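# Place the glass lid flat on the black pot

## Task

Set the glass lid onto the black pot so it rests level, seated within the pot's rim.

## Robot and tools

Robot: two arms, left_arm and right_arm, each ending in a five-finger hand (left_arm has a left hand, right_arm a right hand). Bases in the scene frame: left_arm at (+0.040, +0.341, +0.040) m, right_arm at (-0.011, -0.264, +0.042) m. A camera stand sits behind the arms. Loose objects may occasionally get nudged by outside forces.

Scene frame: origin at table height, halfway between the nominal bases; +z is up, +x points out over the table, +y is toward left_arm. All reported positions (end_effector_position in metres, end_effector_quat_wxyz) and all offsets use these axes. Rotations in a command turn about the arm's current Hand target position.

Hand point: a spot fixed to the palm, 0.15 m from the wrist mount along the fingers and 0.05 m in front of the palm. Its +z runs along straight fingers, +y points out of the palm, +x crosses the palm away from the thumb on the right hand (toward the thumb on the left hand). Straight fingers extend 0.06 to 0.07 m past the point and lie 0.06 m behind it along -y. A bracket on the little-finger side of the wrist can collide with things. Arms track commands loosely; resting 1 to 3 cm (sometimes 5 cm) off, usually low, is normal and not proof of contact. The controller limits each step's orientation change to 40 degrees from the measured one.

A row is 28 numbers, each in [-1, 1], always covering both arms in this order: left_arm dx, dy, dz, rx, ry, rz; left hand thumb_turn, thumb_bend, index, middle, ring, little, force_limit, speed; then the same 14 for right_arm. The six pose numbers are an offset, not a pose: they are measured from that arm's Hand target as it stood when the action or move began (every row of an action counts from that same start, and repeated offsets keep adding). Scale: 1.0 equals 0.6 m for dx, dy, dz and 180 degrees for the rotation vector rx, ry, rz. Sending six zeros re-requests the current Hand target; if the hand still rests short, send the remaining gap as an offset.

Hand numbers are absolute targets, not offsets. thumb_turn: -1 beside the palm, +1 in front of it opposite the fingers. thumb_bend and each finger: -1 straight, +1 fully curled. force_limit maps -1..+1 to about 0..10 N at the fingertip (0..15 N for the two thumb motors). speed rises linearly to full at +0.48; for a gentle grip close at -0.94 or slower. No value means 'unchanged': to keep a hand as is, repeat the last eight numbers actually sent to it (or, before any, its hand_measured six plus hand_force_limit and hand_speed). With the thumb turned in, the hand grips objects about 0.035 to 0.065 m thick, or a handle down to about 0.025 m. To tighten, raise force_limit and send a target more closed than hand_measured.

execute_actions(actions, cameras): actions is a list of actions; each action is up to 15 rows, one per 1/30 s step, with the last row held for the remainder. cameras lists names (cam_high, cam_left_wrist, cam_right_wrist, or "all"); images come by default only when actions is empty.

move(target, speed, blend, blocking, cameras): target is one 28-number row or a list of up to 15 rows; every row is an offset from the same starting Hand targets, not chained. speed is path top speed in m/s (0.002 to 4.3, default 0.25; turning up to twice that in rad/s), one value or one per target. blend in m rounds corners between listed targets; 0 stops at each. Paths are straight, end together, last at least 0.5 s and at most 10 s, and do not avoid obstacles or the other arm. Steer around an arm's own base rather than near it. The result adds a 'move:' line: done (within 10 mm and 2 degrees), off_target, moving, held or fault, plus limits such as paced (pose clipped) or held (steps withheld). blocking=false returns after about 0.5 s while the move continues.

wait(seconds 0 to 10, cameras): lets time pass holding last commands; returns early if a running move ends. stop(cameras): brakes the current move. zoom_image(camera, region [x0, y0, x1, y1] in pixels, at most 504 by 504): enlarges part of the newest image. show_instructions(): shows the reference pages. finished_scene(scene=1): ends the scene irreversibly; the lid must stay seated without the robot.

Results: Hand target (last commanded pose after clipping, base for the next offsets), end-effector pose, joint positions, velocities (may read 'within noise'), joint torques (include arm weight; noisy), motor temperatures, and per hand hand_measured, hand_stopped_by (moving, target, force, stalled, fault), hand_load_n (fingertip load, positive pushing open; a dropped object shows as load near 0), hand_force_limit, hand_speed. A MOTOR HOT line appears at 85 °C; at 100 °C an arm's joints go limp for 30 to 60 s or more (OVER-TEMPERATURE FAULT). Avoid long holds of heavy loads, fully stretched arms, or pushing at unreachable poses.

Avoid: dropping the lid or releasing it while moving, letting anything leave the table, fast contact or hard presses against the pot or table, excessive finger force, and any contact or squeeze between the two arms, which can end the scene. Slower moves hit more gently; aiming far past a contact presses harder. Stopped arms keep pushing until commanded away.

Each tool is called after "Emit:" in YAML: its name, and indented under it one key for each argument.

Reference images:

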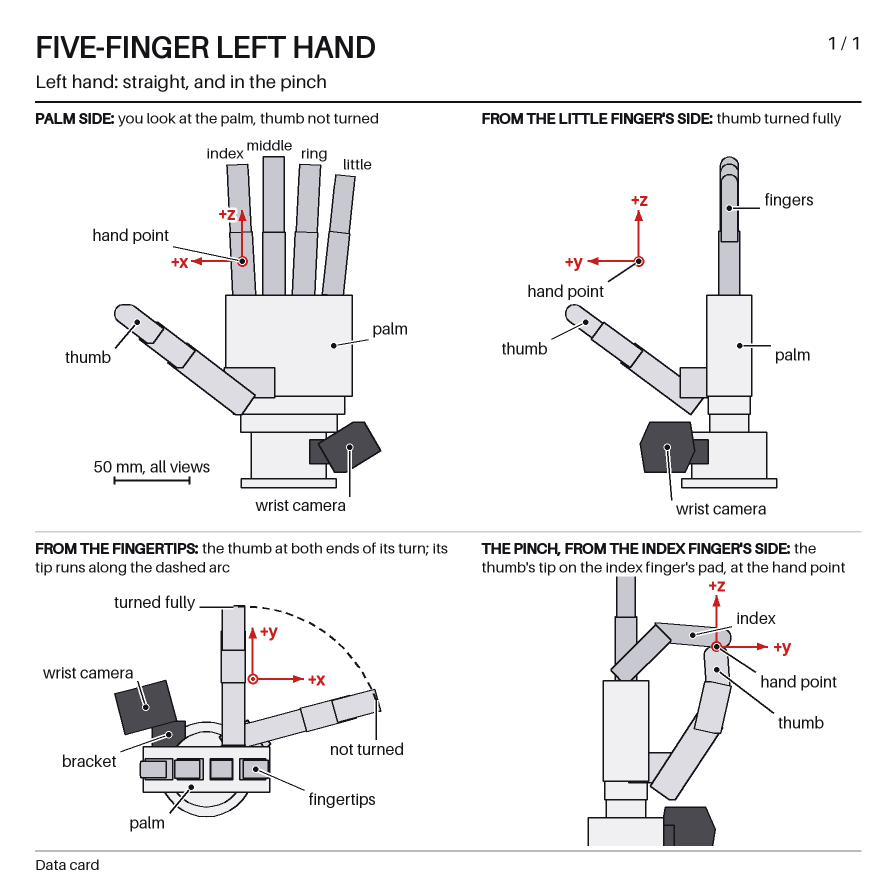

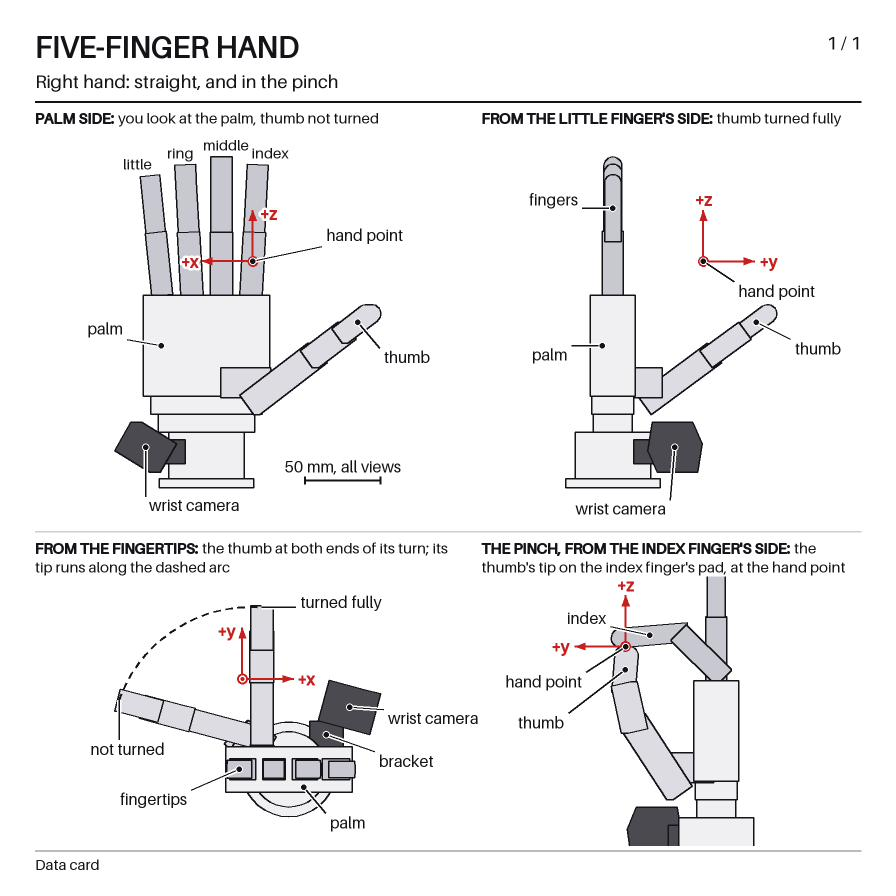

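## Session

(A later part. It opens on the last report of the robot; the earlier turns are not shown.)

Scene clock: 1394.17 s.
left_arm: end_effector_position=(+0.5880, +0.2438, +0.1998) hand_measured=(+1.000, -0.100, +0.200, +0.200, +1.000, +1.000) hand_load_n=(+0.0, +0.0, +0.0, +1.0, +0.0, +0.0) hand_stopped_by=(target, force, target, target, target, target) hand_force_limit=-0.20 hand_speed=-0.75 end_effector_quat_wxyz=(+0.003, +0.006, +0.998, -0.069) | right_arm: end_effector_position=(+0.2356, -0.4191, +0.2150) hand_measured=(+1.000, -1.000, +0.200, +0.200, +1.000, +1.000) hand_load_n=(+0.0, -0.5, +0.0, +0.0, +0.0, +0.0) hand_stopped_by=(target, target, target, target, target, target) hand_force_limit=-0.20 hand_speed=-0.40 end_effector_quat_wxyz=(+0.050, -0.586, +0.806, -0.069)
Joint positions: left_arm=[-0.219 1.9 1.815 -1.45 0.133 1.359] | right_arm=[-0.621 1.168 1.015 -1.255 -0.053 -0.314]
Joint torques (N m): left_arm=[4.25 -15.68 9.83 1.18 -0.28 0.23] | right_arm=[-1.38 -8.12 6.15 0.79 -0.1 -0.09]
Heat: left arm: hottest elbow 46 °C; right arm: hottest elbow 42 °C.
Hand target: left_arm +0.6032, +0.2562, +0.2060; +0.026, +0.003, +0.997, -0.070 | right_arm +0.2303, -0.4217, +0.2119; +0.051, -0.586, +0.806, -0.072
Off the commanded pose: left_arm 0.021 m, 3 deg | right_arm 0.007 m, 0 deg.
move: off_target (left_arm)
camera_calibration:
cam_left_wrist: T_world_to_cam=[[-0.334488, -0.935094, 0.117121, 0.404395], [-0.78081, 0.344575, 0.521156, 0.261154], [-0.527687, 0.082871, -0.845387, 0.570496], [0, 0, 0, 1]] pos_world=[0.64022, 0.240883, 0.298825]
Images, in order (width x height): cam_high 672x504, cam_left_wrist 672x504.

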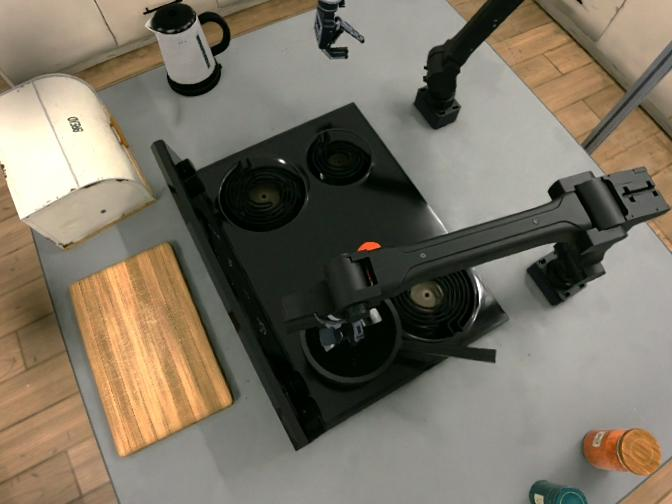

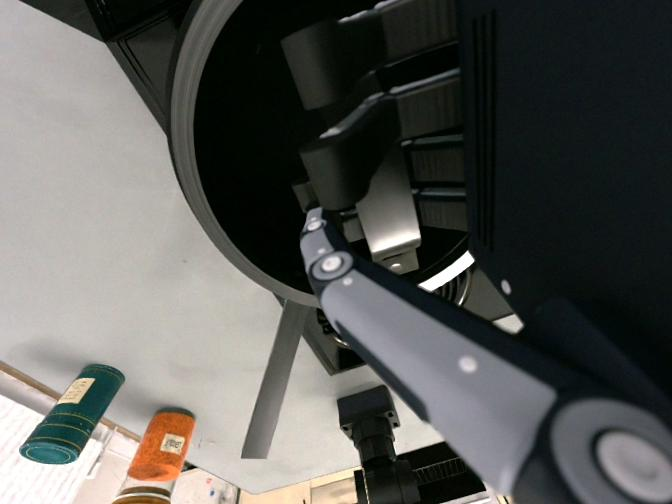

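Emit:
move:
  target: [0.0,0.0,0.07,0,0.0,0,1,0.35,0.2,0.2,1,1,-0.2,-0.75, 0,0,0,0,0,0,1,-1,0.2,0.2,1,1,-0.2,-0.4]
  speed: 0.06
  cameras: ["cam_left_wrist","cam_high"]

Emit:
zoom_image:
  camera: "cam_high"
  region: [285, 270, 425, 400]

Emit:
zoom_image:
  camera: "cam_left_wrist"
  region: [130, 0, 530, 330]

Scene clock: 1406.93 s.
left_arm: end_effector_position=(+0.5848, +0.2557, +0.2122) hand_measured=(+1.000, -0.100, +0.200, +0.200, +1.000, +1.000) hand_load_n=(+0.0, +0.0, +1.0, +1.5, +0.0, +0.0) hand_stopped_by=(target, force, target, target, target, target) hand_force_limit=-0.20 hand_speed=-0.75 end_effector_quat_wxyz=(-0.012, -0.002, +0.998, -0.063) | right_arm: end_effector_position=(+0.2356, -0.4191, +0.2150) hand_measured=(+1.000, -1.000, +0.200, +0.200, +1.000, +1.000) hand_load_n=(+0.0, +0.0, +0.0, +0.0, +0.0, +0.0) hand_stopped_by=(target, target, target, target, target, target) hand_force_limit=-0.20 hand_speed=-0.40 end_effector_quat_wxyz=(+0.050, -0.586, +0.806, -0.069)
Joint positions: left_arm=[-0.201 1.909 1.857 -1.517 0.128 1.363] | right_arm=[-0.621 1.168 1.015 -1.255 -0.053 -0.314]
Joint torques (N m): left_arm=[2.61 -17.44 14.83 -0.2 -0.06 0.19] | right_arm=[-1.32 -8.23 6.11 0.84 -0.11 -0.09]
Heat: left arm: hottest elbow 46 °C; right arm: hottest elbow 42 °C.
Hand target: left_arm +0.6033, +0.2563, +0.2480; +0.027, +0.003, +0.997, -0.070 | right_arm +0.2303, -0.4217, +0.2119; +0.051, -0.586, +0.806, -0.072
Off the commanded pose: left_arm 0.040 m, 4 deg | right_arm 0.007 m, 0 deg.
move: off_target (left_arm)
camera_calibration:
cam_left_wrist: T_world_to_cam=[[-0.317545, -0.941155, 0.115726, 0.404968], [-0.769113, 0.327018, 0.549113, 0.239844], [-0.554645, 0.0853616, -0.827697, 0.589628], [0, 0, 0, 1]] pos_world=[0.640097, 0.252373, 0.309466]
Images, in order (width x height): cam_high 672x504, cam_left_wrist 672x504.

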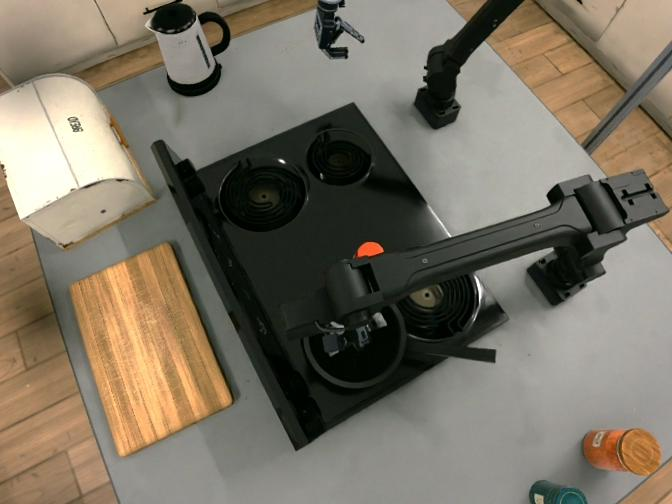

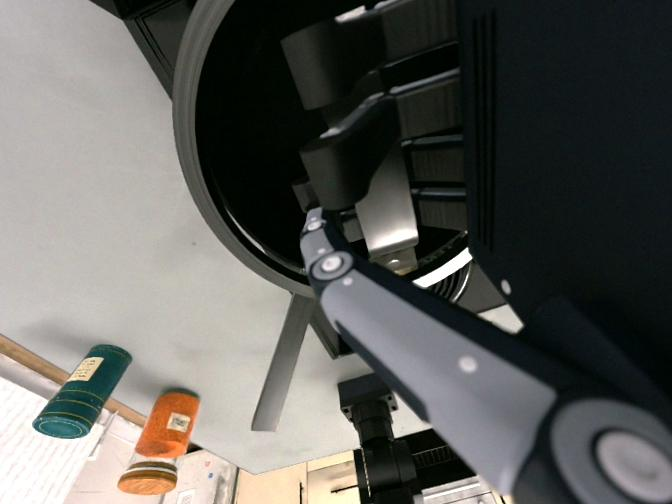

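Scaled by 3.600 from the camera's 672x504 image, which has a finer 960x720 frame.

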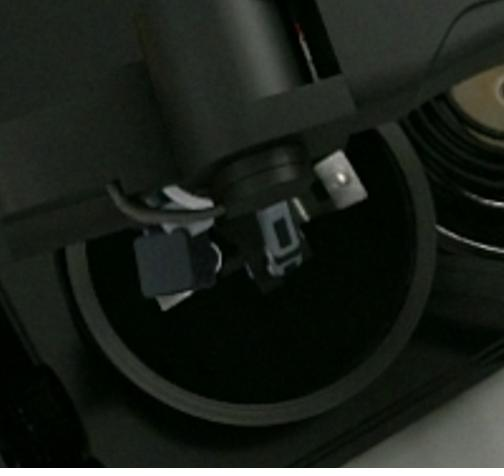

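Scaled by 1.260 from the camera's 672x504 image, which has a finer 960x720 frame.

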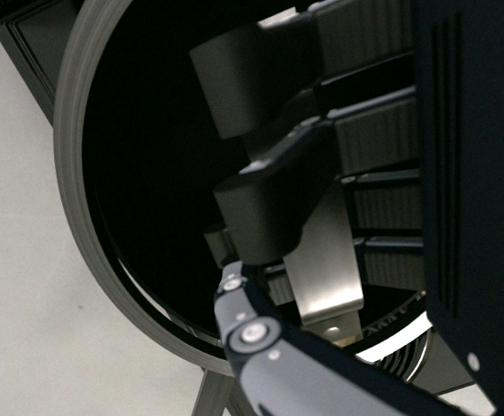

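Emit:
move:
  target: [-0.01,-0.0155,-0.02,0,0.0,0,1,0.35,0.2,0.2,1,1,-0.2,-0.75, 0,0,0,0,0,0,1,-1,0.2,0.2,1,1,-0.2,-0.4]
  speed: 0.06
  cameras: ["cam_left_wrist","cam_high"]

Emit:
zoom_image:
  camera: "cam_high"
  region: [285, 270, 425, 400]

Emit:
zoom_image:
  camera: "cam_left_wrist"
  region: [130, 0, 530, 330]

Scene clock: 1423.17 s.
left_arm: end_effector_position=(+0.5883, +0.2541, +0.2116) hand_measured=(+1.000, -0.100, +0.200, +0.200, +1.000, +1.000) hand_load_n=(+0.0, +0.0, +1.0, +1.5, +0.0, +0.0) hand_stopped_by=(target, force, target, target, target, target) hand_force_limit=-0.20 hand_speed=-0.75 end_effector_quat_wxyz=(-0.005, -0.001, +0.998, -0.064) | right_arm: end_effector_position=(+0.2356, -0.4191, +0.2150) hand_measured=(+1.000, -1.000, +0.200, +0.200, +1.000, +1.000) hand_load_n=(+0.0, +0.0, +0.0, +0.0, +0.0, +0.0) hand_stopped_by=(target, target, target, target, target, target) hand_force_limit=-0.20 hand_speed=-0.40 end_effector_quat_wxyz=(+0.050, -0.586, +0.806, -0.069)
Joint positions: left_arm=[-0.203 1.909 1.857 -1.503 0.128 1.363] | right_arm=[-0.621 1.168 1.015 -1.255 -0.053 -0.314]
Joint torques (N m): left_arm=[1.08 -17.79 10.97 0.77 -0.06 0] | right_arm=[-1.26 -8.35 6.12 0.8 -0.09 -0.09]
Heat: left arm: hottest elbow 48 °C; right arm: hottest elbow 42 °C.
Hand target: left_arm +0.5972, +0.2469, +0.2360; +0.026, +0.003, +0.997, -0.070 | right_arm +0.2303, -0.4217, +0.2119; +0.051, -0.586, +0.806, -0.072
Off the commanded pose: left_arm 0.027 m, 4 deg | right_arm 0.007 m, 0 deg.
move: off_target (left_arm)
camera_calibration:
cam_left_wrist: T_world_to_cam=[[-0.320499, -0.940342, 0.114177, 0.406504], [-0.775699, 0.329723, 0.53812, 0.248854], [-0.543664, 0.0838998, -0.835099, 0.586729], [0, 0, 0, 1]] pos_world=[0.642304, 0.250973, 0.30965]
Images, in order (width x height): cam_high 672x504, cam_left_wrist 672x504.

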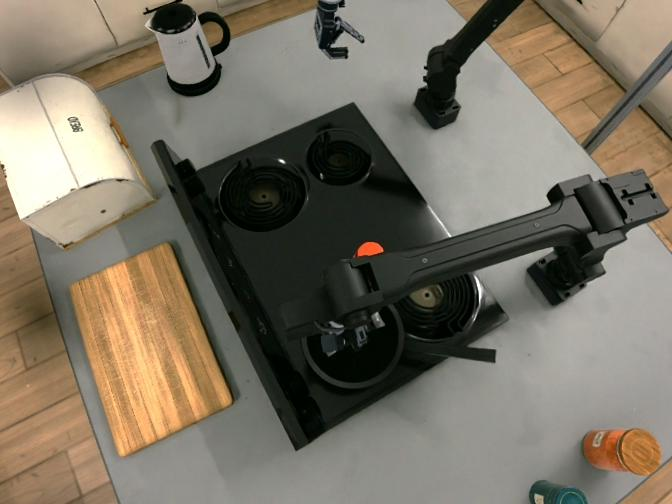

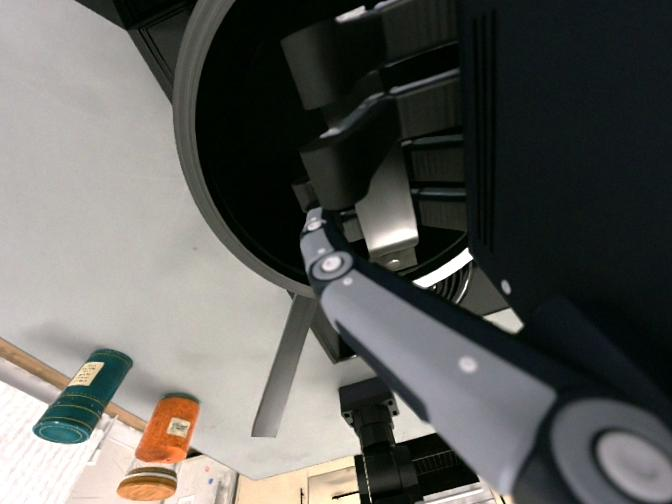

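Scaled by 3.600 from the camera's 672x504 image, which has a finer 960x720 frame.

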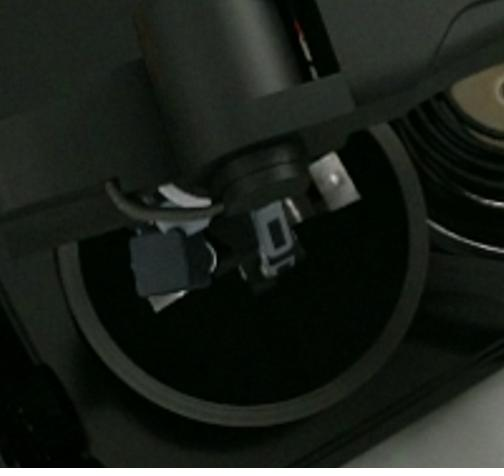

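Scaled by 1.260 from the camera's 672x504 image, which has a finer 960x720 frame.

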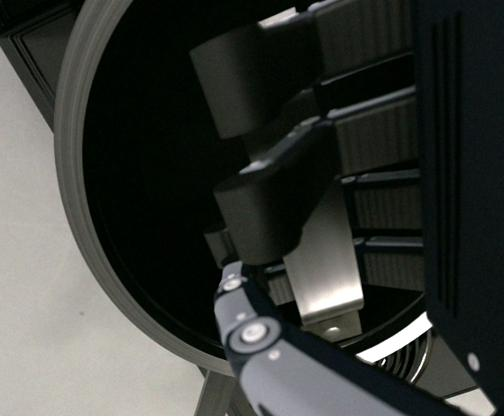

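Emit:
move:
  target: [0.003,-0.012,0.0,0,0.0,0,1,0.35,0.2,0.2,1,1,-0.2,-0.75, 0,0,0,0,0,0,1,-1,0.2,0.2,1,1,-0.2,-0.4]
  speed: 0.06
  cameras: ["cam_left_wrist","cam_high"]

Emit:
zoom_image:
  camera: "cam_high"
  region: [285, 270, 425, 400]

Emit:
zoom_image:
  camera: "cam_left_wrist"
  region: [130, 0, 530, 330]

Scene clock: 1429.43 s.
left_arm: end_effector_position=(+0.5869, +0.2467, +0.2114) hand_measured=(+1.000, -0.100, +0.200, +0.200, +1.000, +1.000) hand_load_n=(+0.0, +0.0, +1.0, +1.5, +0.0, +0.0) hand_stopped_by=(target, force, target, target, target, target) hand_force_limit=-0.20 hand_speed=-0.75 end_effector_quat_wxyz=(-0.006, +0.004, +0.998, -0.064) | right_arm: end_effector_position=(+0.2356, -0.4191, +0.2150) hand_measured=(+1.000, -1.000, +0.200, +0.200, +1.000, +1.000) hand_load_n=(+0.0, +0.0, +0.0, +0.0, +0.0, +0.0) hand_stopped_by=(target, target, target, target, target, target) hand_force_limit=-0.20 hand_speed=-0.40 end_effector_quat_wxyz=(+0.050, -0.586, +0.806, -0.069)
Joint positions: left_arm=[-0.216 1.909 1.857 -1.503 0.128 1.36] | right_arm=[-0.621 1.168 1.015 -1.255 -0.053 -0.314]
Joint torques (N m): left_arm=[1.38 -17.32 12.12 0.53 -0.09 -0.1] | right_arm=[-1.44 -8.18 6.13 0.84 -0.11 -0.1]
Heat: left arm: hottest elbow 48 °C; right arm: hottest elbow 42 °C.
Hand target: left_arm +0.5990, +0.2397, +0.2360; +0.026, +0.003, +0.997, -0.070 | right_arm +0.2303, -0.4217, +0.2119; +0.051, -0.586, +0.806, -0.072
Off the commanded pose: left_arm 0.028 m, 4 deg | right_arm 0.007 m, 0 deg.
move: off_target (left_arm)
camera_calibration:
cam_left_wrist: T_world_to_cam=[[-0.330055, -0.937016, 0.114298, 0.403847], [-0.77187, 0.3376, 0.538741, 0.245954], [-0.543396, 0.0895908, -0.834682, 0.584792], [0, 0, 0, 1]] pos_world=[0.64091, 0.242985, 0.309451]
Images, in order (width x height): cam_high 672x504, cam_left_wrist 672x504.

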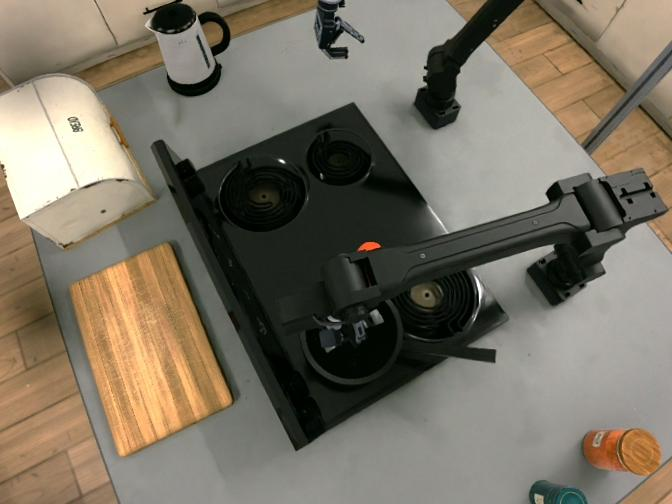

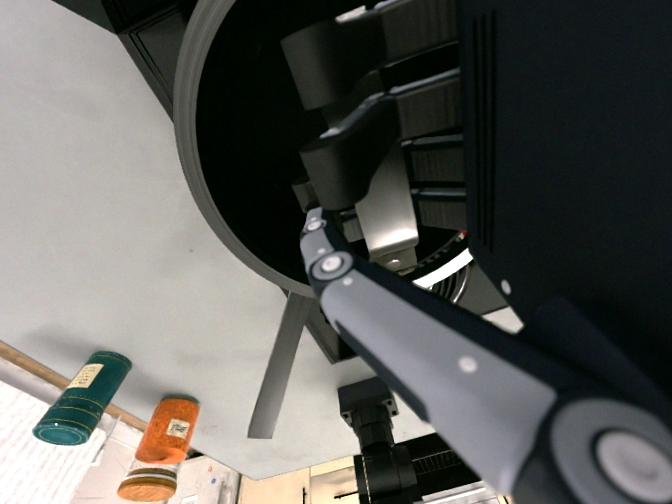

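Scaled by 3.600 from the camera's 672x504 image, which has a finer 960x720 frame.

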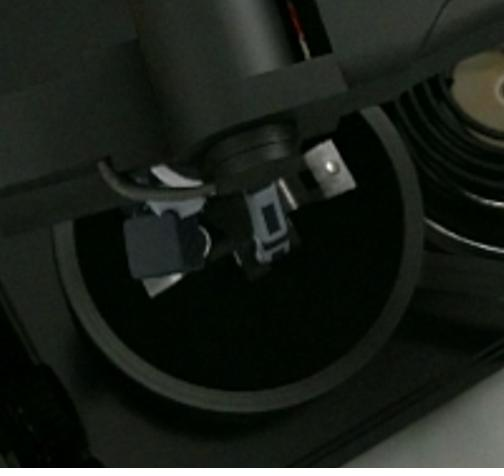

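Scaled by 1.260 from the camera's 672x504 image, which has a finer 960x720 frame.

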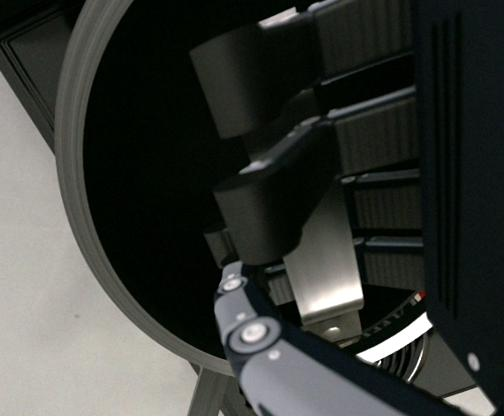

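Emit:
move:
  target: [0.005,-0.002,-0.028,0,0.0,0,1,0.35,0.2,0.2,1,1,-0.2,-0.75, 0,0,0,0,0,0,1,-1,0.2,0.2,1,1,-0.2,-0.4]
  speed: 0.05
  cameras: ["cam_left_wrist","cam_high"]

Emit:
zoom_image:
  camera: "cam_high"
  region: [285, 270, 425, 400]

Emit:
zoom_image:
  camera: "cam_left_wrist"
  region: [130, 0, 530, 330]

Scene clock: 1437.50 s.
left_arm: end_effector_position=(+0.5936, +0.2426, +0.2070) hand_measured=(+1.000, -0.100, +0.200, +0.200, +1.000, +1.000) hand_load_n=(+0.0, +0.0, +1.5, +0.5, +0.0, +0.5) hand_stopped_by=(target, force, target, target, target, target) hand_force_limit=-0.20 hand_speed=-0.75 end_effector_quat_wxyz=(+0.004, +0.003, +0.998, -0.066) | right_arm: end_effector_position=(+0.2356, -0.4191, +0.2150) hand_measured=(+1.000, -1.000, +0.200, +0.200, +1.000, +1.000) hand_load_n=(+0.0, +0.0, +0.0, +0.0, +0.0, +0.0) hand_stopped_by=(target, target, target, target, target, target) hand_force_limit=-0.20 hand_speed=-0.40 end_effector_quat_wxyz=(+0.050, -0.586, +0.806, -0.069)
Joint positions: left_arm=[-0.22 1.916 1.857 -1.476 0.128 1.352] | right_arm=[-0.621 1.168 1.015 -1.255 -0.053 -0.314]
Joint torques (N m): left_arm=[1.61 -16.44 9.96 0.91 -0.12 0.01] | right_arm=[-1.26 -8 6.12 0.8 -0.11 -0.11]
Heat: left arm: hottest elbow 48 °C; right arm: hottest elbow 42 °C.
Hand target: left_arm +0.6020, +0.2384, +0.2194; +0.027, +0.003, +0.997, -0.070 | right_arm +0.2303, -0.4217, +0.2119; +0.051, -0.586, +0.806, -0.072
Off the commanded pose: left_arm 0.015 m, 3 deg | right_arm 0.007 m, 0 deg.
move: off_target (left_arm)
camera_calibration:
cam_left_wrist: T_world_to_cam=[[-0.328396, -0.937814, 0.112524, 0.402328], [-0.783505, 0.337002, 0.522064, 0.265496], [-0.527519, 0.083281, -0.845451, 0.579459], [0, 0, 0, 1]] pos_world=[0.645816, 0.239578, 0.306027]
Images, in order (width x height): cam_high 672x504, cam_left_wrist 672x504.

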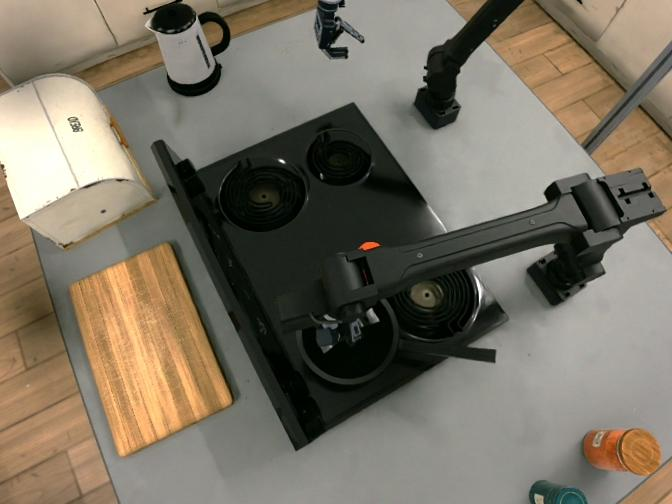

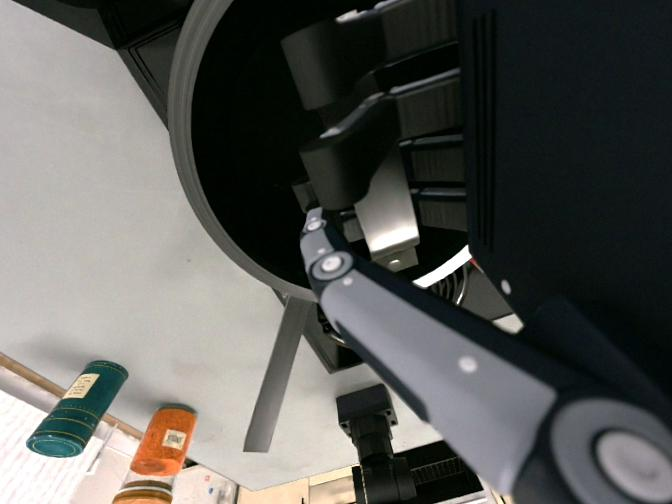

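Scaled by 3.600 from the camera's 672x504 image, which has a finer 960x720 frame.

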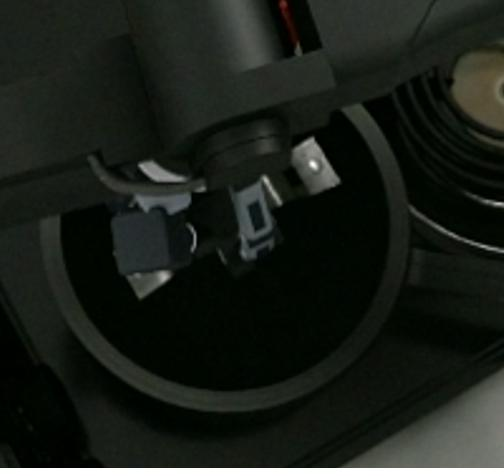

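Scaled by 1.260 from the camera's 672x504 image, which has a finer 960x720 frame.

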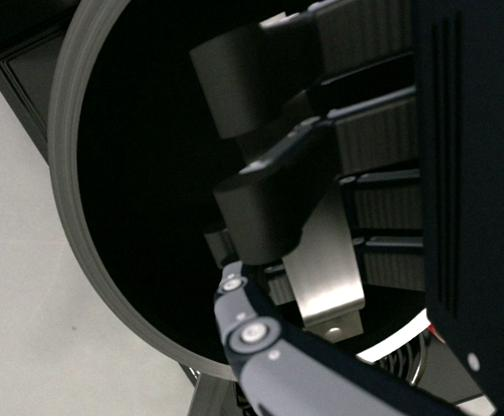

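Emit:
move:
  target: [-0.011,0.006,0.0,0,0.0,0,1,0.35,0.2,0.2,1,1,-0.2,-0.75, 0,0,0,0,0,0,1,-1,0.2,0.2,1,1,-0.2,-0.4]
  speed: 0.05
  cameras: ["cam_high"]

Emit:
zoom_image:
  camera: "cam_high"
  region: [285, 270, 425, 400]

Scene clock: 1451.07 s.
left_arm: end_effector_position=(+0.5922, +0.2427, +0.2018) hand_measured=(+1.000, -0.100, +0.200, +0.200, +1.000, +1.000) hand_load_n=(-0.5, +0.0, +2.0, +0.5, -1.0, +0.0) hand_stopped_by=(target, force, target, target, target, target) hand_force_limit=-0.20 hand_speed=-0.75 end_effector_quat_wxyz=(+0.005, +0.003, +0.998, -0.066) | right_arm: end_effector_position=(+0.2356, -0.4191, +0.2150) hand_measured=(+1.000, -1.000, +0.200, +0.200, +1.000, +1.000) hand_load_n=(+0.0, -0.5, +0.0, +0.0, +0.0, +0.0) hand_stopped_by=(target, target, target, target, target, target) hand_force_limit=-0.20 hand_speed=-0.40 end_effector_quat_wxyz=(+0.050, -0.586, +0.806, -0.069)
Joint positions: left_arm=[-0.221 1.911 1.838 -1.459 0.127 1.351] | right_arm=[-0.621 1.168 1.015 -1.255 -0.053 -0.314]
Joint torques (N m): left_arm=[2.02 -18.26 8.9 0.5 -0.08 0.03] | right_arm=[-1.44 -8.23 6.11 0.83 -0.11 -0.1]
Heat: left arm: hottest elbow 48 °C; right arm: hottest elbow 42 °C.
Hand target: left_arm +0.5955, +0.2421, +0.2193; +0.027, +0.003, +0.997, -0.070 | right_arm +0.2303, -0.4217, +0.2119; +0.051, -0.586, +0.806, -0.072
Off the commanded pose: left_arm 0.018 m, 3 deg | right_arm 0.007 m, 0 deg.
move: off_target (left_arm)
Images, in order (width x height): cam_high 672x504.

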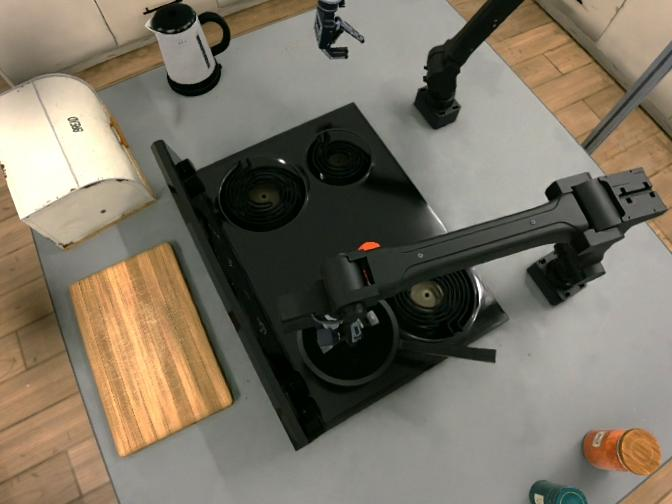

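Scaled by 3.600 from the camera's 672x504 image, which has a finer 960x720 frame.

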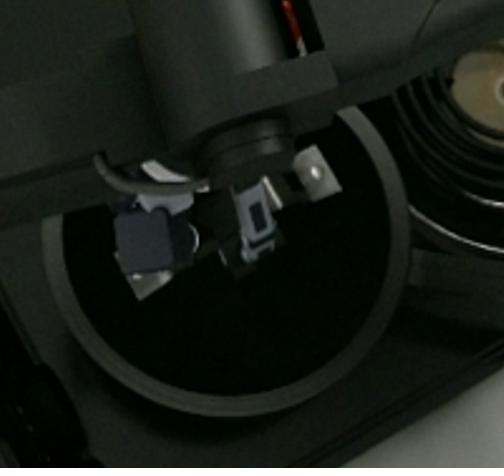

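Emit:
move:
  target: [-0.015,0.002,0.004,0,0.0,0,1,0.35,0.2,0.2,1,1,-0.2,-0.75, 0,0,0,0,0,0,1,-1,0.2,0.2,1,1,-0.2,-0.4]
  speed: 0.05
  cameras: ["cam_high","cam_left_wrist"]

Emit:
zoom_image:
  camera: "cam_high"
  region: [285, 270, 425, 400]

Emit:
zoom_image:
  camera: "cam_left_wrist"
  region: [130, 0, 530, 330]

Scene clock: 1460.10 s.
left_arm: end_effector_position=(+0.5863, +0.2441, +0.2000) hand_measured=(+1.000, -0.100, +0.200, +0.200, +1.000, +1.000) hand_load_n=(+0.0, +0.0, +0.0, +1.0, +0.0, +0.5) hand_stopped_by=(target, force, target, target, target, target) hand_force_limit=-0.20 hand_speed=-0.75 end_effector_quat_wxyz=(+0.005, +0.003, +0.998, -0.066) | right_arm: end_effector_position=(+0.2356, -0.4191, +0.2150) hand_measured=(+1.000, -1.000, +0.200, +0.200, +1.000, +1.000) hand_load_n=(+0.0, +0.0, +0.0, +0.0, +0.0, +0.0) hand_stopped_by=(target, target, target, target, target, target) hand_force_limit=-0.20 hand_speed=-0.40 end_effector_quat_wxyz=(+0.050, -0.586, +0.806, -0.069)
Joint positions: left_arm=[-0.221 1.893 1.805 -1.443 0.127 1.351] | right_arm=[-0.621 1.168 1.015 -1.255 -0.053 -0.314]
Joint torques (N m): left_arm=[1.96 -18.43 8.79 0.35 -0.07 0.02] | right_arm=[-1.38 -8.29 6.12 0.84 -0.12 -0.09]
Heat: left arm: hottest elbow 47 °C; right arm: hottest elbow 42 °C.
Hand target: left_arm +0.5865, +0.2433, +0.2217; +0.027, +0.003, +0.997, -0.070 | right_arm +0.2303, -0.4217, +0.2119; +0.051, -0.586, +0.806, -0.072
Off the commanded pose: left_arm 0.022 m, 2 deg | right_arm 0.007 m, 0 deg.
move: off_target (left_arm)
camera_calibration:
cam_left_wrist: T_world_to_cam=[[-0.329114, -0.937781, 0.110682, 0.402891], [-0.785066, 0.336868, 0.5198, 0.264302], [-0.524744, 0.0841804, -0.847088, 0.567947], [0, 0, 0, 1]] pos_world=[0.638118, 0.240979, 0.299124]
Images, in order (width x height): cam_high 672x504, cam_left_wrist 672x504.

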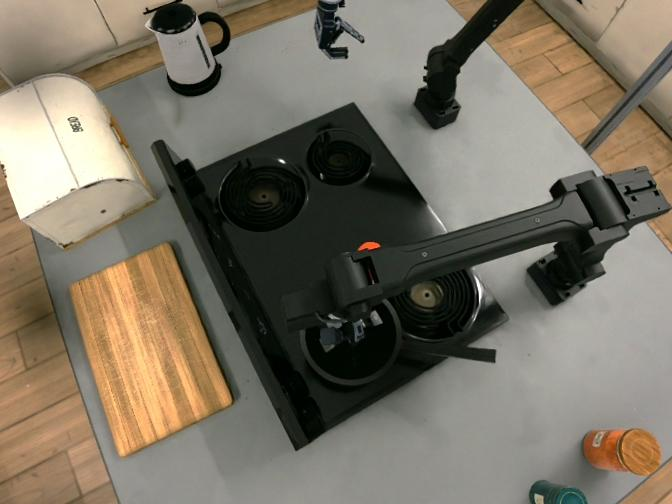

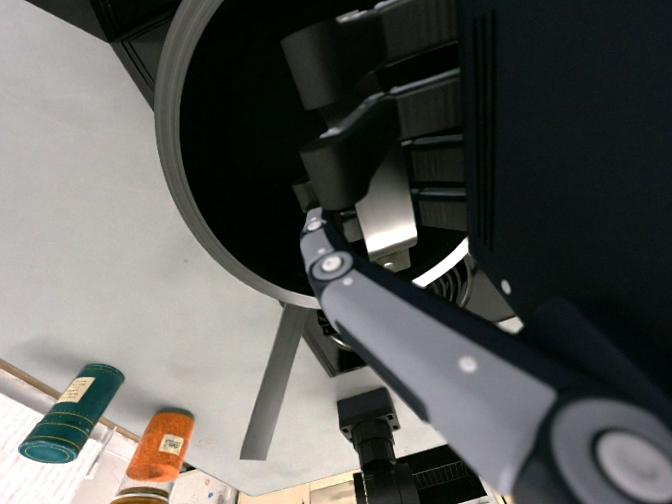

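Scaled by 3.600 from the camera's 672x504 image, which has a finer 960x720 frame.

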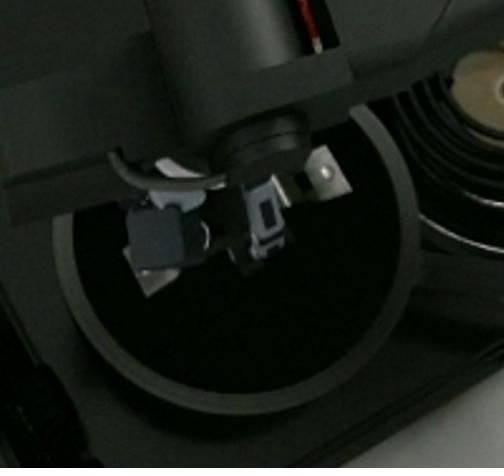

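Scaled by 1.260 from the camera's 672x504 image, which has a finer 960x720 frame.

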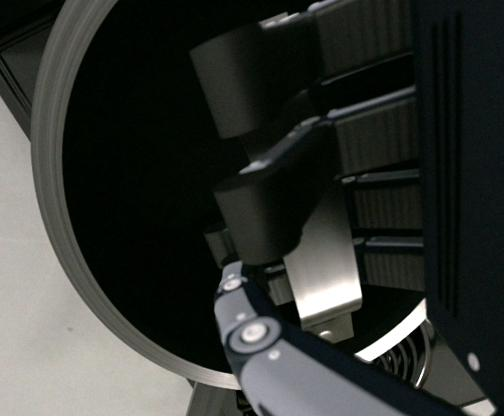

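Emit:
move:
  target: [0,0.0,-0.012,0,0.0,0,1,0.35,0.2,0.2,1,1,-0.2,-0.75, 0,0,0,0,0,0,1,-1,0.2,0.2,1,1,-0.2,-0.4]
  speed: 0.05
  cameras: ["cam_high","cam_left_wrist"]

Emit:
zoom_image:
  camera: "cam_high"
  region: [285, 270, 425, 400]

Emit:
zoom_image:
  camera: "cam_left_wrist"
  region: [130, 0, 530, 330]

Scene clock: 1468.93 s.
left_arm: end_effector_position=(+0.5866, +0.2440, +0.1989) hand_measured=(+1.000, -0.100, +0.200, +0.200, +1.000, +1.000) hand_load_n=(+0.0, +0.0, +0.0, +1.0, +0.0, +0.0) hand_stopped_by=(target, force, target, target, target, target) hand_force_limit=-0.20 hand_speed=-0.75 end_effector_quat_wxyz=(+0.011, +0.003, +0.998, -0.067) | right_arm: end_effector_position=(+0.2356, -0.4191, +0.2150) hand_measured=(+1.000, -1.000, +0.200, +0.200, +1.000, +1.000) hand_load_n=(+0.0, +0.0, +0.0, +0.0, +0.0, +0.0) hand_stopped_by=(target, target, target, target, target, target) hand_force_limit=-0.20 hand_speed=-0.40 end_effector_quat_wxyz=(+0.050, -0.586, +0.806, -0.069)
Joint positions: left_arm=[-0.221 1.886 1.793 -1.427 0.127 1.351] | right_arm=[-0.621 1.168 1.015 -1.255 -0.053 -0.314]
Joint torques (N m): left_arm=[1.9 -17.79 8.61 0.43 -0.07 0.02] | right_arm=[-1.38 -8.12 6.09 0.81 -0.11 -0.1]
Heat: left arm: hottest elbow 46 °C; right arm: hottest elbow 42 °C.
Hand target: left_arm +0.5864, +0.2434, +0.2144; +0.026, +0.003, +0.997, -0.070 | right_arm +0.2303, -0.4217, +0.2119; +0.051, -0.586, +0.806, -0.072
Off the commanded pose: left_arm 0.016 m, 2 deg | right_arm 0.007 m, 0 deg.
move: off_target (left_arm)
camera_calibration:
cam_left_wrist: T_world_to_cam=[[-0.330217, -0.937529, 0.109529, 0.403848], [-0.790439, 0.338084, 0.510789, 0.269649], [-0.515909, 0.0820951, -0.8527, 0.563712], [0, 0, 0, 1]] pos_world=[0.637323, 0.241178, 0.298711]
Images, in order (width x height): cam_high 672x504, cam_left_wrist 672x504.

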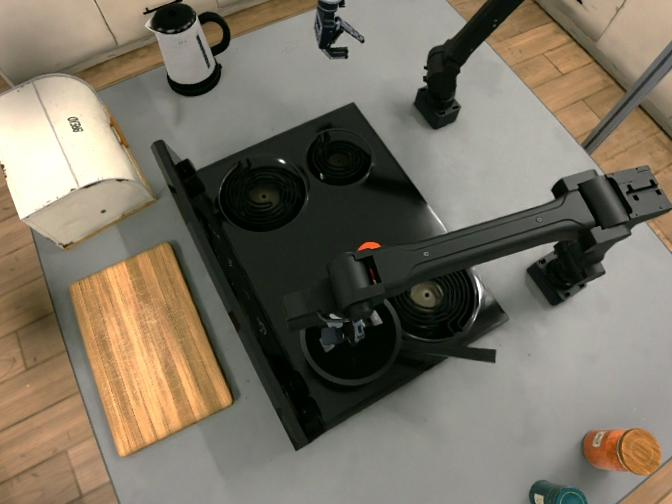

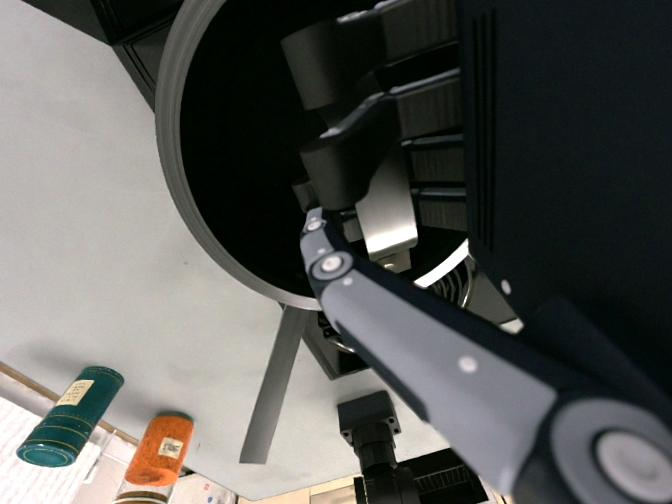

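Scaled by 3.600 from the camera's 672x504 image, which has a finer 960x720 frame.

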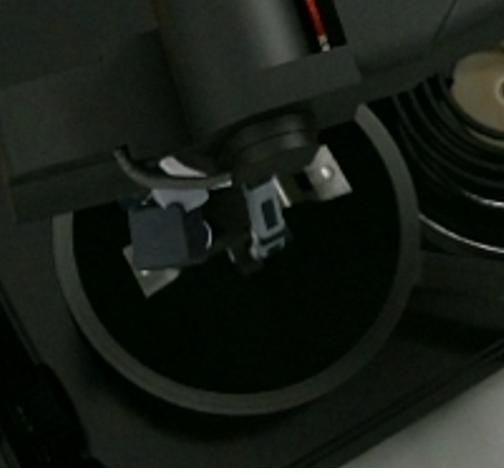

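Scaled by 1.260 from the camera's 672x504 image, which has a finer 960x720 frame.

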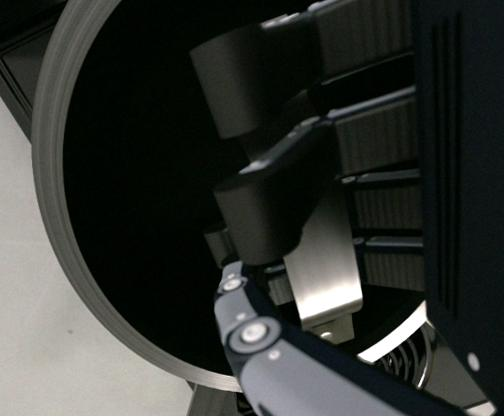

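Emit:
move:
  target: [0,0.0,0,0,0.0,0,1,-1,0.2,0.2,1,1,-0.2,-0.6, 0,0,0,0,0,0,1,-1,0.2,0.2,1,1,-0.2,-0.4]
  speed: 0.05
  cameras: ["cam_high","cam_left_wrist"]

Emit:
zoom_image:
  camera: "cam_high"
  region: [285, 270, 425, 400]

Emit:
zoom_image:
  camera: "cam_left_wrist"
  region: [130, 0, 530, 330]

Scene clock: 1476.80 s.
left_arm: end_effector_position=(+0.5867, +0.2440, +0.1989) hand_measured=(+1.000, -1.000, +0.200, +0.200, +1.000, +1.000) hand_load_n=(+0.0, +0.0, +0.0, +0.5, +0.0, +0.0) hand_stopped_by=(target, target, target, target, target, target) hand_force_limit=-0.20 hand_speed=-0.60 end_effector_quat_wxyz=(+0.011, +0.003, +0.998, -0.067) | right_arm: end_effector_position=(+0.2356, -0.4191, +0.2150) hand_measured=(+1.000, -1.000, +0.200, +0.200, +1.000, +1.000) hand_load_n=(+0.0, +0.0, +0.0, +0.0, +0.0, +0.0) hand_stopped_by=(target, target, target, target, target, target) hand_force_limit=-0.20 hand_speed=-0.40 end_effector_quat_wxyz=(+0.050, -0.586, +0.806, -0.069)
Joint positions: left_arm=[-0.221 1.886 1.793 -1.427 0.127 1.351] | right_arm=[-0.621 1.168 1.015 -1.255 -0.053 -0.314]
Joint torques (N m): left_arm=[1.96 -17.67 8.51 0.44 -0.07 0.02] | right_arm=[-1.38 -8.06 6.08 0.76 -0.11 -0.09]
Heat: left arm: hottest elbow 46 °C; right arm: hottest elbow 42 °C.
Hand target: left_arm +0.5865, +0.2433, +0.2144; +0.027, +0.003, +0.997, -0.070 | right_arm +0.2303, -0.4217, +0.2119; +0.051, -0.586, +0.806, -0.072
Off the commanded pose: left_arm 0.015 m, 2 deg | right_arm 0.007 m, 0 deg.
move: off_target (left_arm)
camera_calibration:
cam_left_wrist: T_world_to_cam=[[-0.330252, -0.93753, 0.109409, 0.40394], [-0.790625, 0.338079, 0.510504, 0.269933], [-0.515601, 0.0820935, -0.852887, 0.563624], [0, 0, 0, 1]] pos_world=[0.637423, 0.241178, 0.298711]
Images, in order (width x height): cam_high 672x504, cam_left_wrist 672x504.

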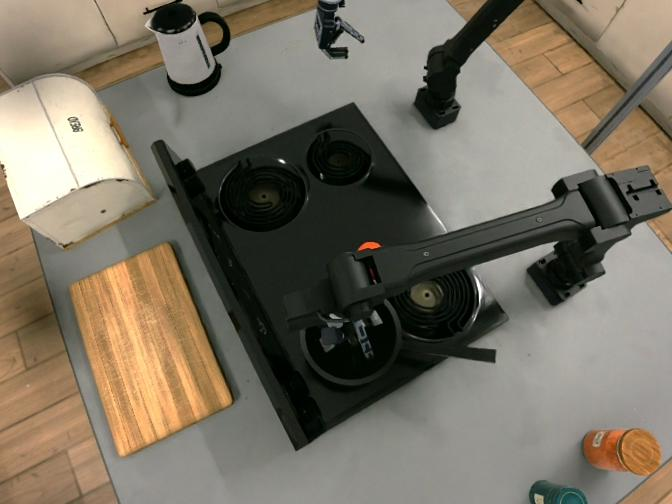

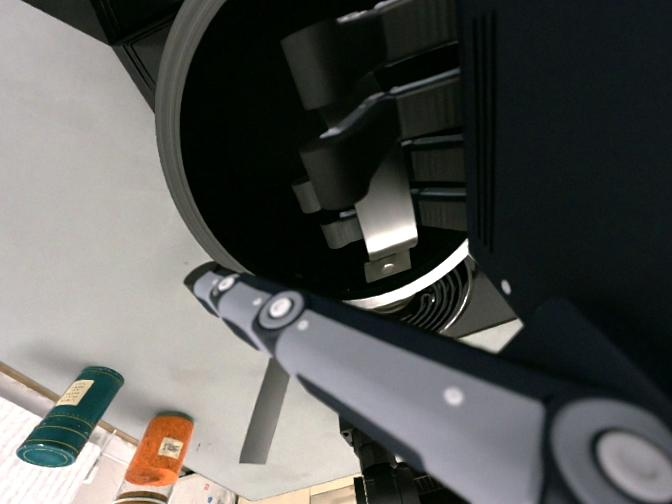

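Scaled by 3.600 from the camera's 672x504 image, which has a finer 960x720 frame.

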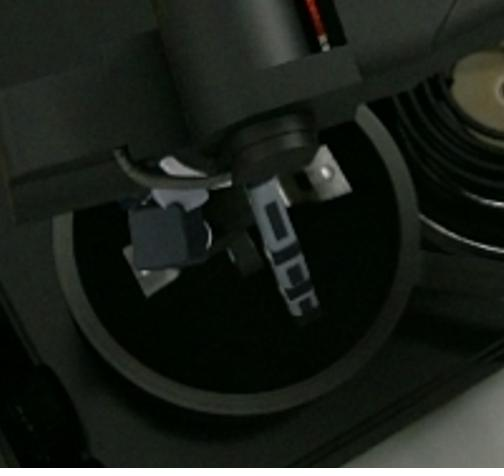

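Scaled by 1.260 from the camera's 672x504 image, which has a finer 960x720 frame.

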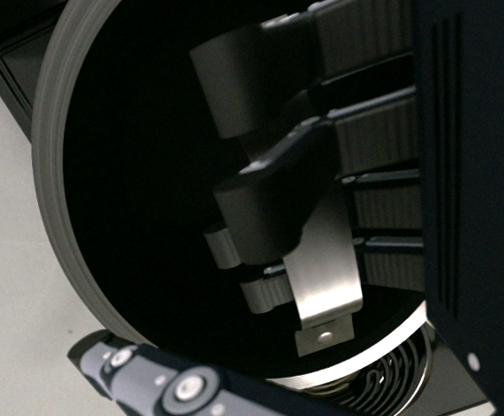

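Emit:
move:
  target: [0,0.0,-0.015,0,0.0,0,1,-1,0.2,0.2,1,1,-0.2,-0.6, 0,0,0,0,0,0,1,-1,0.2,0.2,1,1,-0.2,-0.4]
  speed: 0.04
  cameras: ["cam_high","cam_left_wrist"]

Emit:
zoom_image:
  camera: "cam_high"
  region: [285, 270, 425, 400]

Emit:
zoom_image:
  camera: "cam_left_wrist"
  region: [130, 0, 530, 330]

Scene clock: 1483.90 s.
left_arm: end_effector_position=(+0.5870, +0.2439, +0.1977) hand_measured=(+1.000, -1.000, +0.200, +0.200, +1.000, +1.000) hand_load_n=(+0.0, +0.0, +0.0, +0.5, -0.5, +0.0) hand_stopped_by=(target, target, target, target, target, target) hand_force_limit=-0.20 hand_speed=-0.60 end_effector_quat_wxyz=(+0.017, +0.004, +0.997, -0.069) | right_arm: end_effector_position=(+0.2356, -0.4191, +0.2150) hand_measured=(+1.000, -1.000, +0.200, +0.200, +1.000, +1.000) hand_load_n=(+0.0, -0.5, +0.0, -0.5, +0.0, +0.0) hand_stopped_by=(target, target, target, target, target, target) hand_force_limit=-0.20 hand_speed=-0.40 end_effector_quat_wxyz=(+0.050, -0.586, +0.806, -0.069)
Joint positions: left_arm=[-0.221 1.877 1.778 -1.408 0.127 1.351] | right_arm=[-0.621 1.168 1.015 -1.255 -0.053 -0.314]
Joint torques (N m): left_arm=[1.96 -16.5 8.03 0.46 -0.07 0.02] | right_arm=[-1.38 -8.18 6.12 0.77 -0.11 -0.11]
Heat: left arm: hottest elbow 46 °C; right arm: hottest elbow 42 °C.
Hand target: left_arm +0.5865, +0.2433, +0.2054; +0.027, +0.003, +0.997, -0.070 | right_arm +0.2303, -0.4217, +0.2119; +0.051, -0.586, +0.806, -0.072
Off the commanded pose: left_arm 0.008 m, 1 deg | right_arm 0.007 m, 0 deg.
move: done
camera_calibration:
cam_left_wrist: T_world_to_cam=[[-0.331633, -0.937218, 0.107902, 0.405118], [-0.797068, 0.339537, 0.499398, 0.276453], [-0.504681, 0.0796112, -0.859627, 0.558228], [0, 0, 0, 1]] pos_world=[0.63643, 0.241376, 0.298095]
Images, in order (width x height): cam_high 672x504, cam_left_wrist 672x504.

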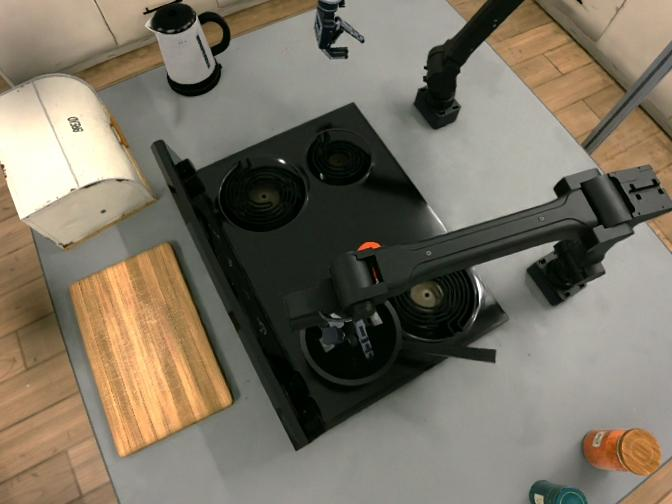

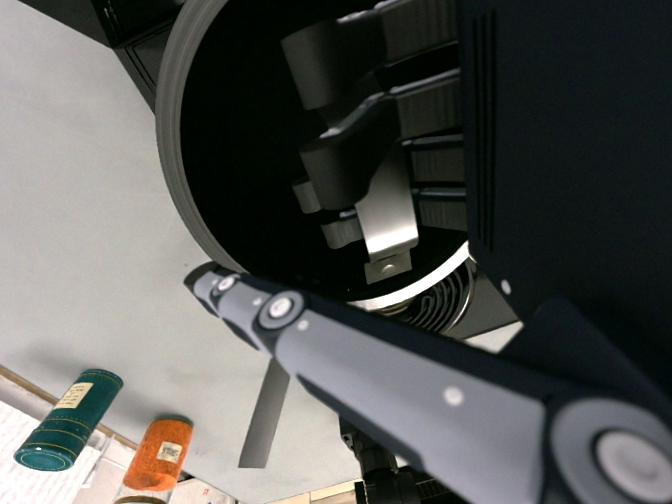

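Scaled by 3.600 from the camera's 672x504 image, which has a finer 960x720 frame.

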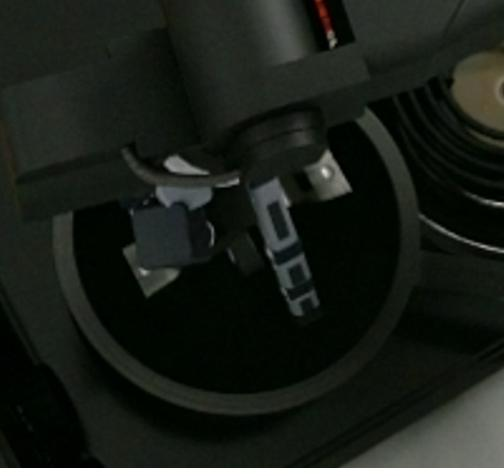

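Scaled by 1.260 from the camera's 672x504 image, which has a finer 960x720 frame.

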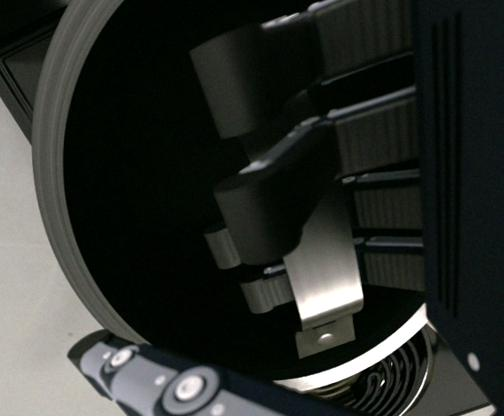

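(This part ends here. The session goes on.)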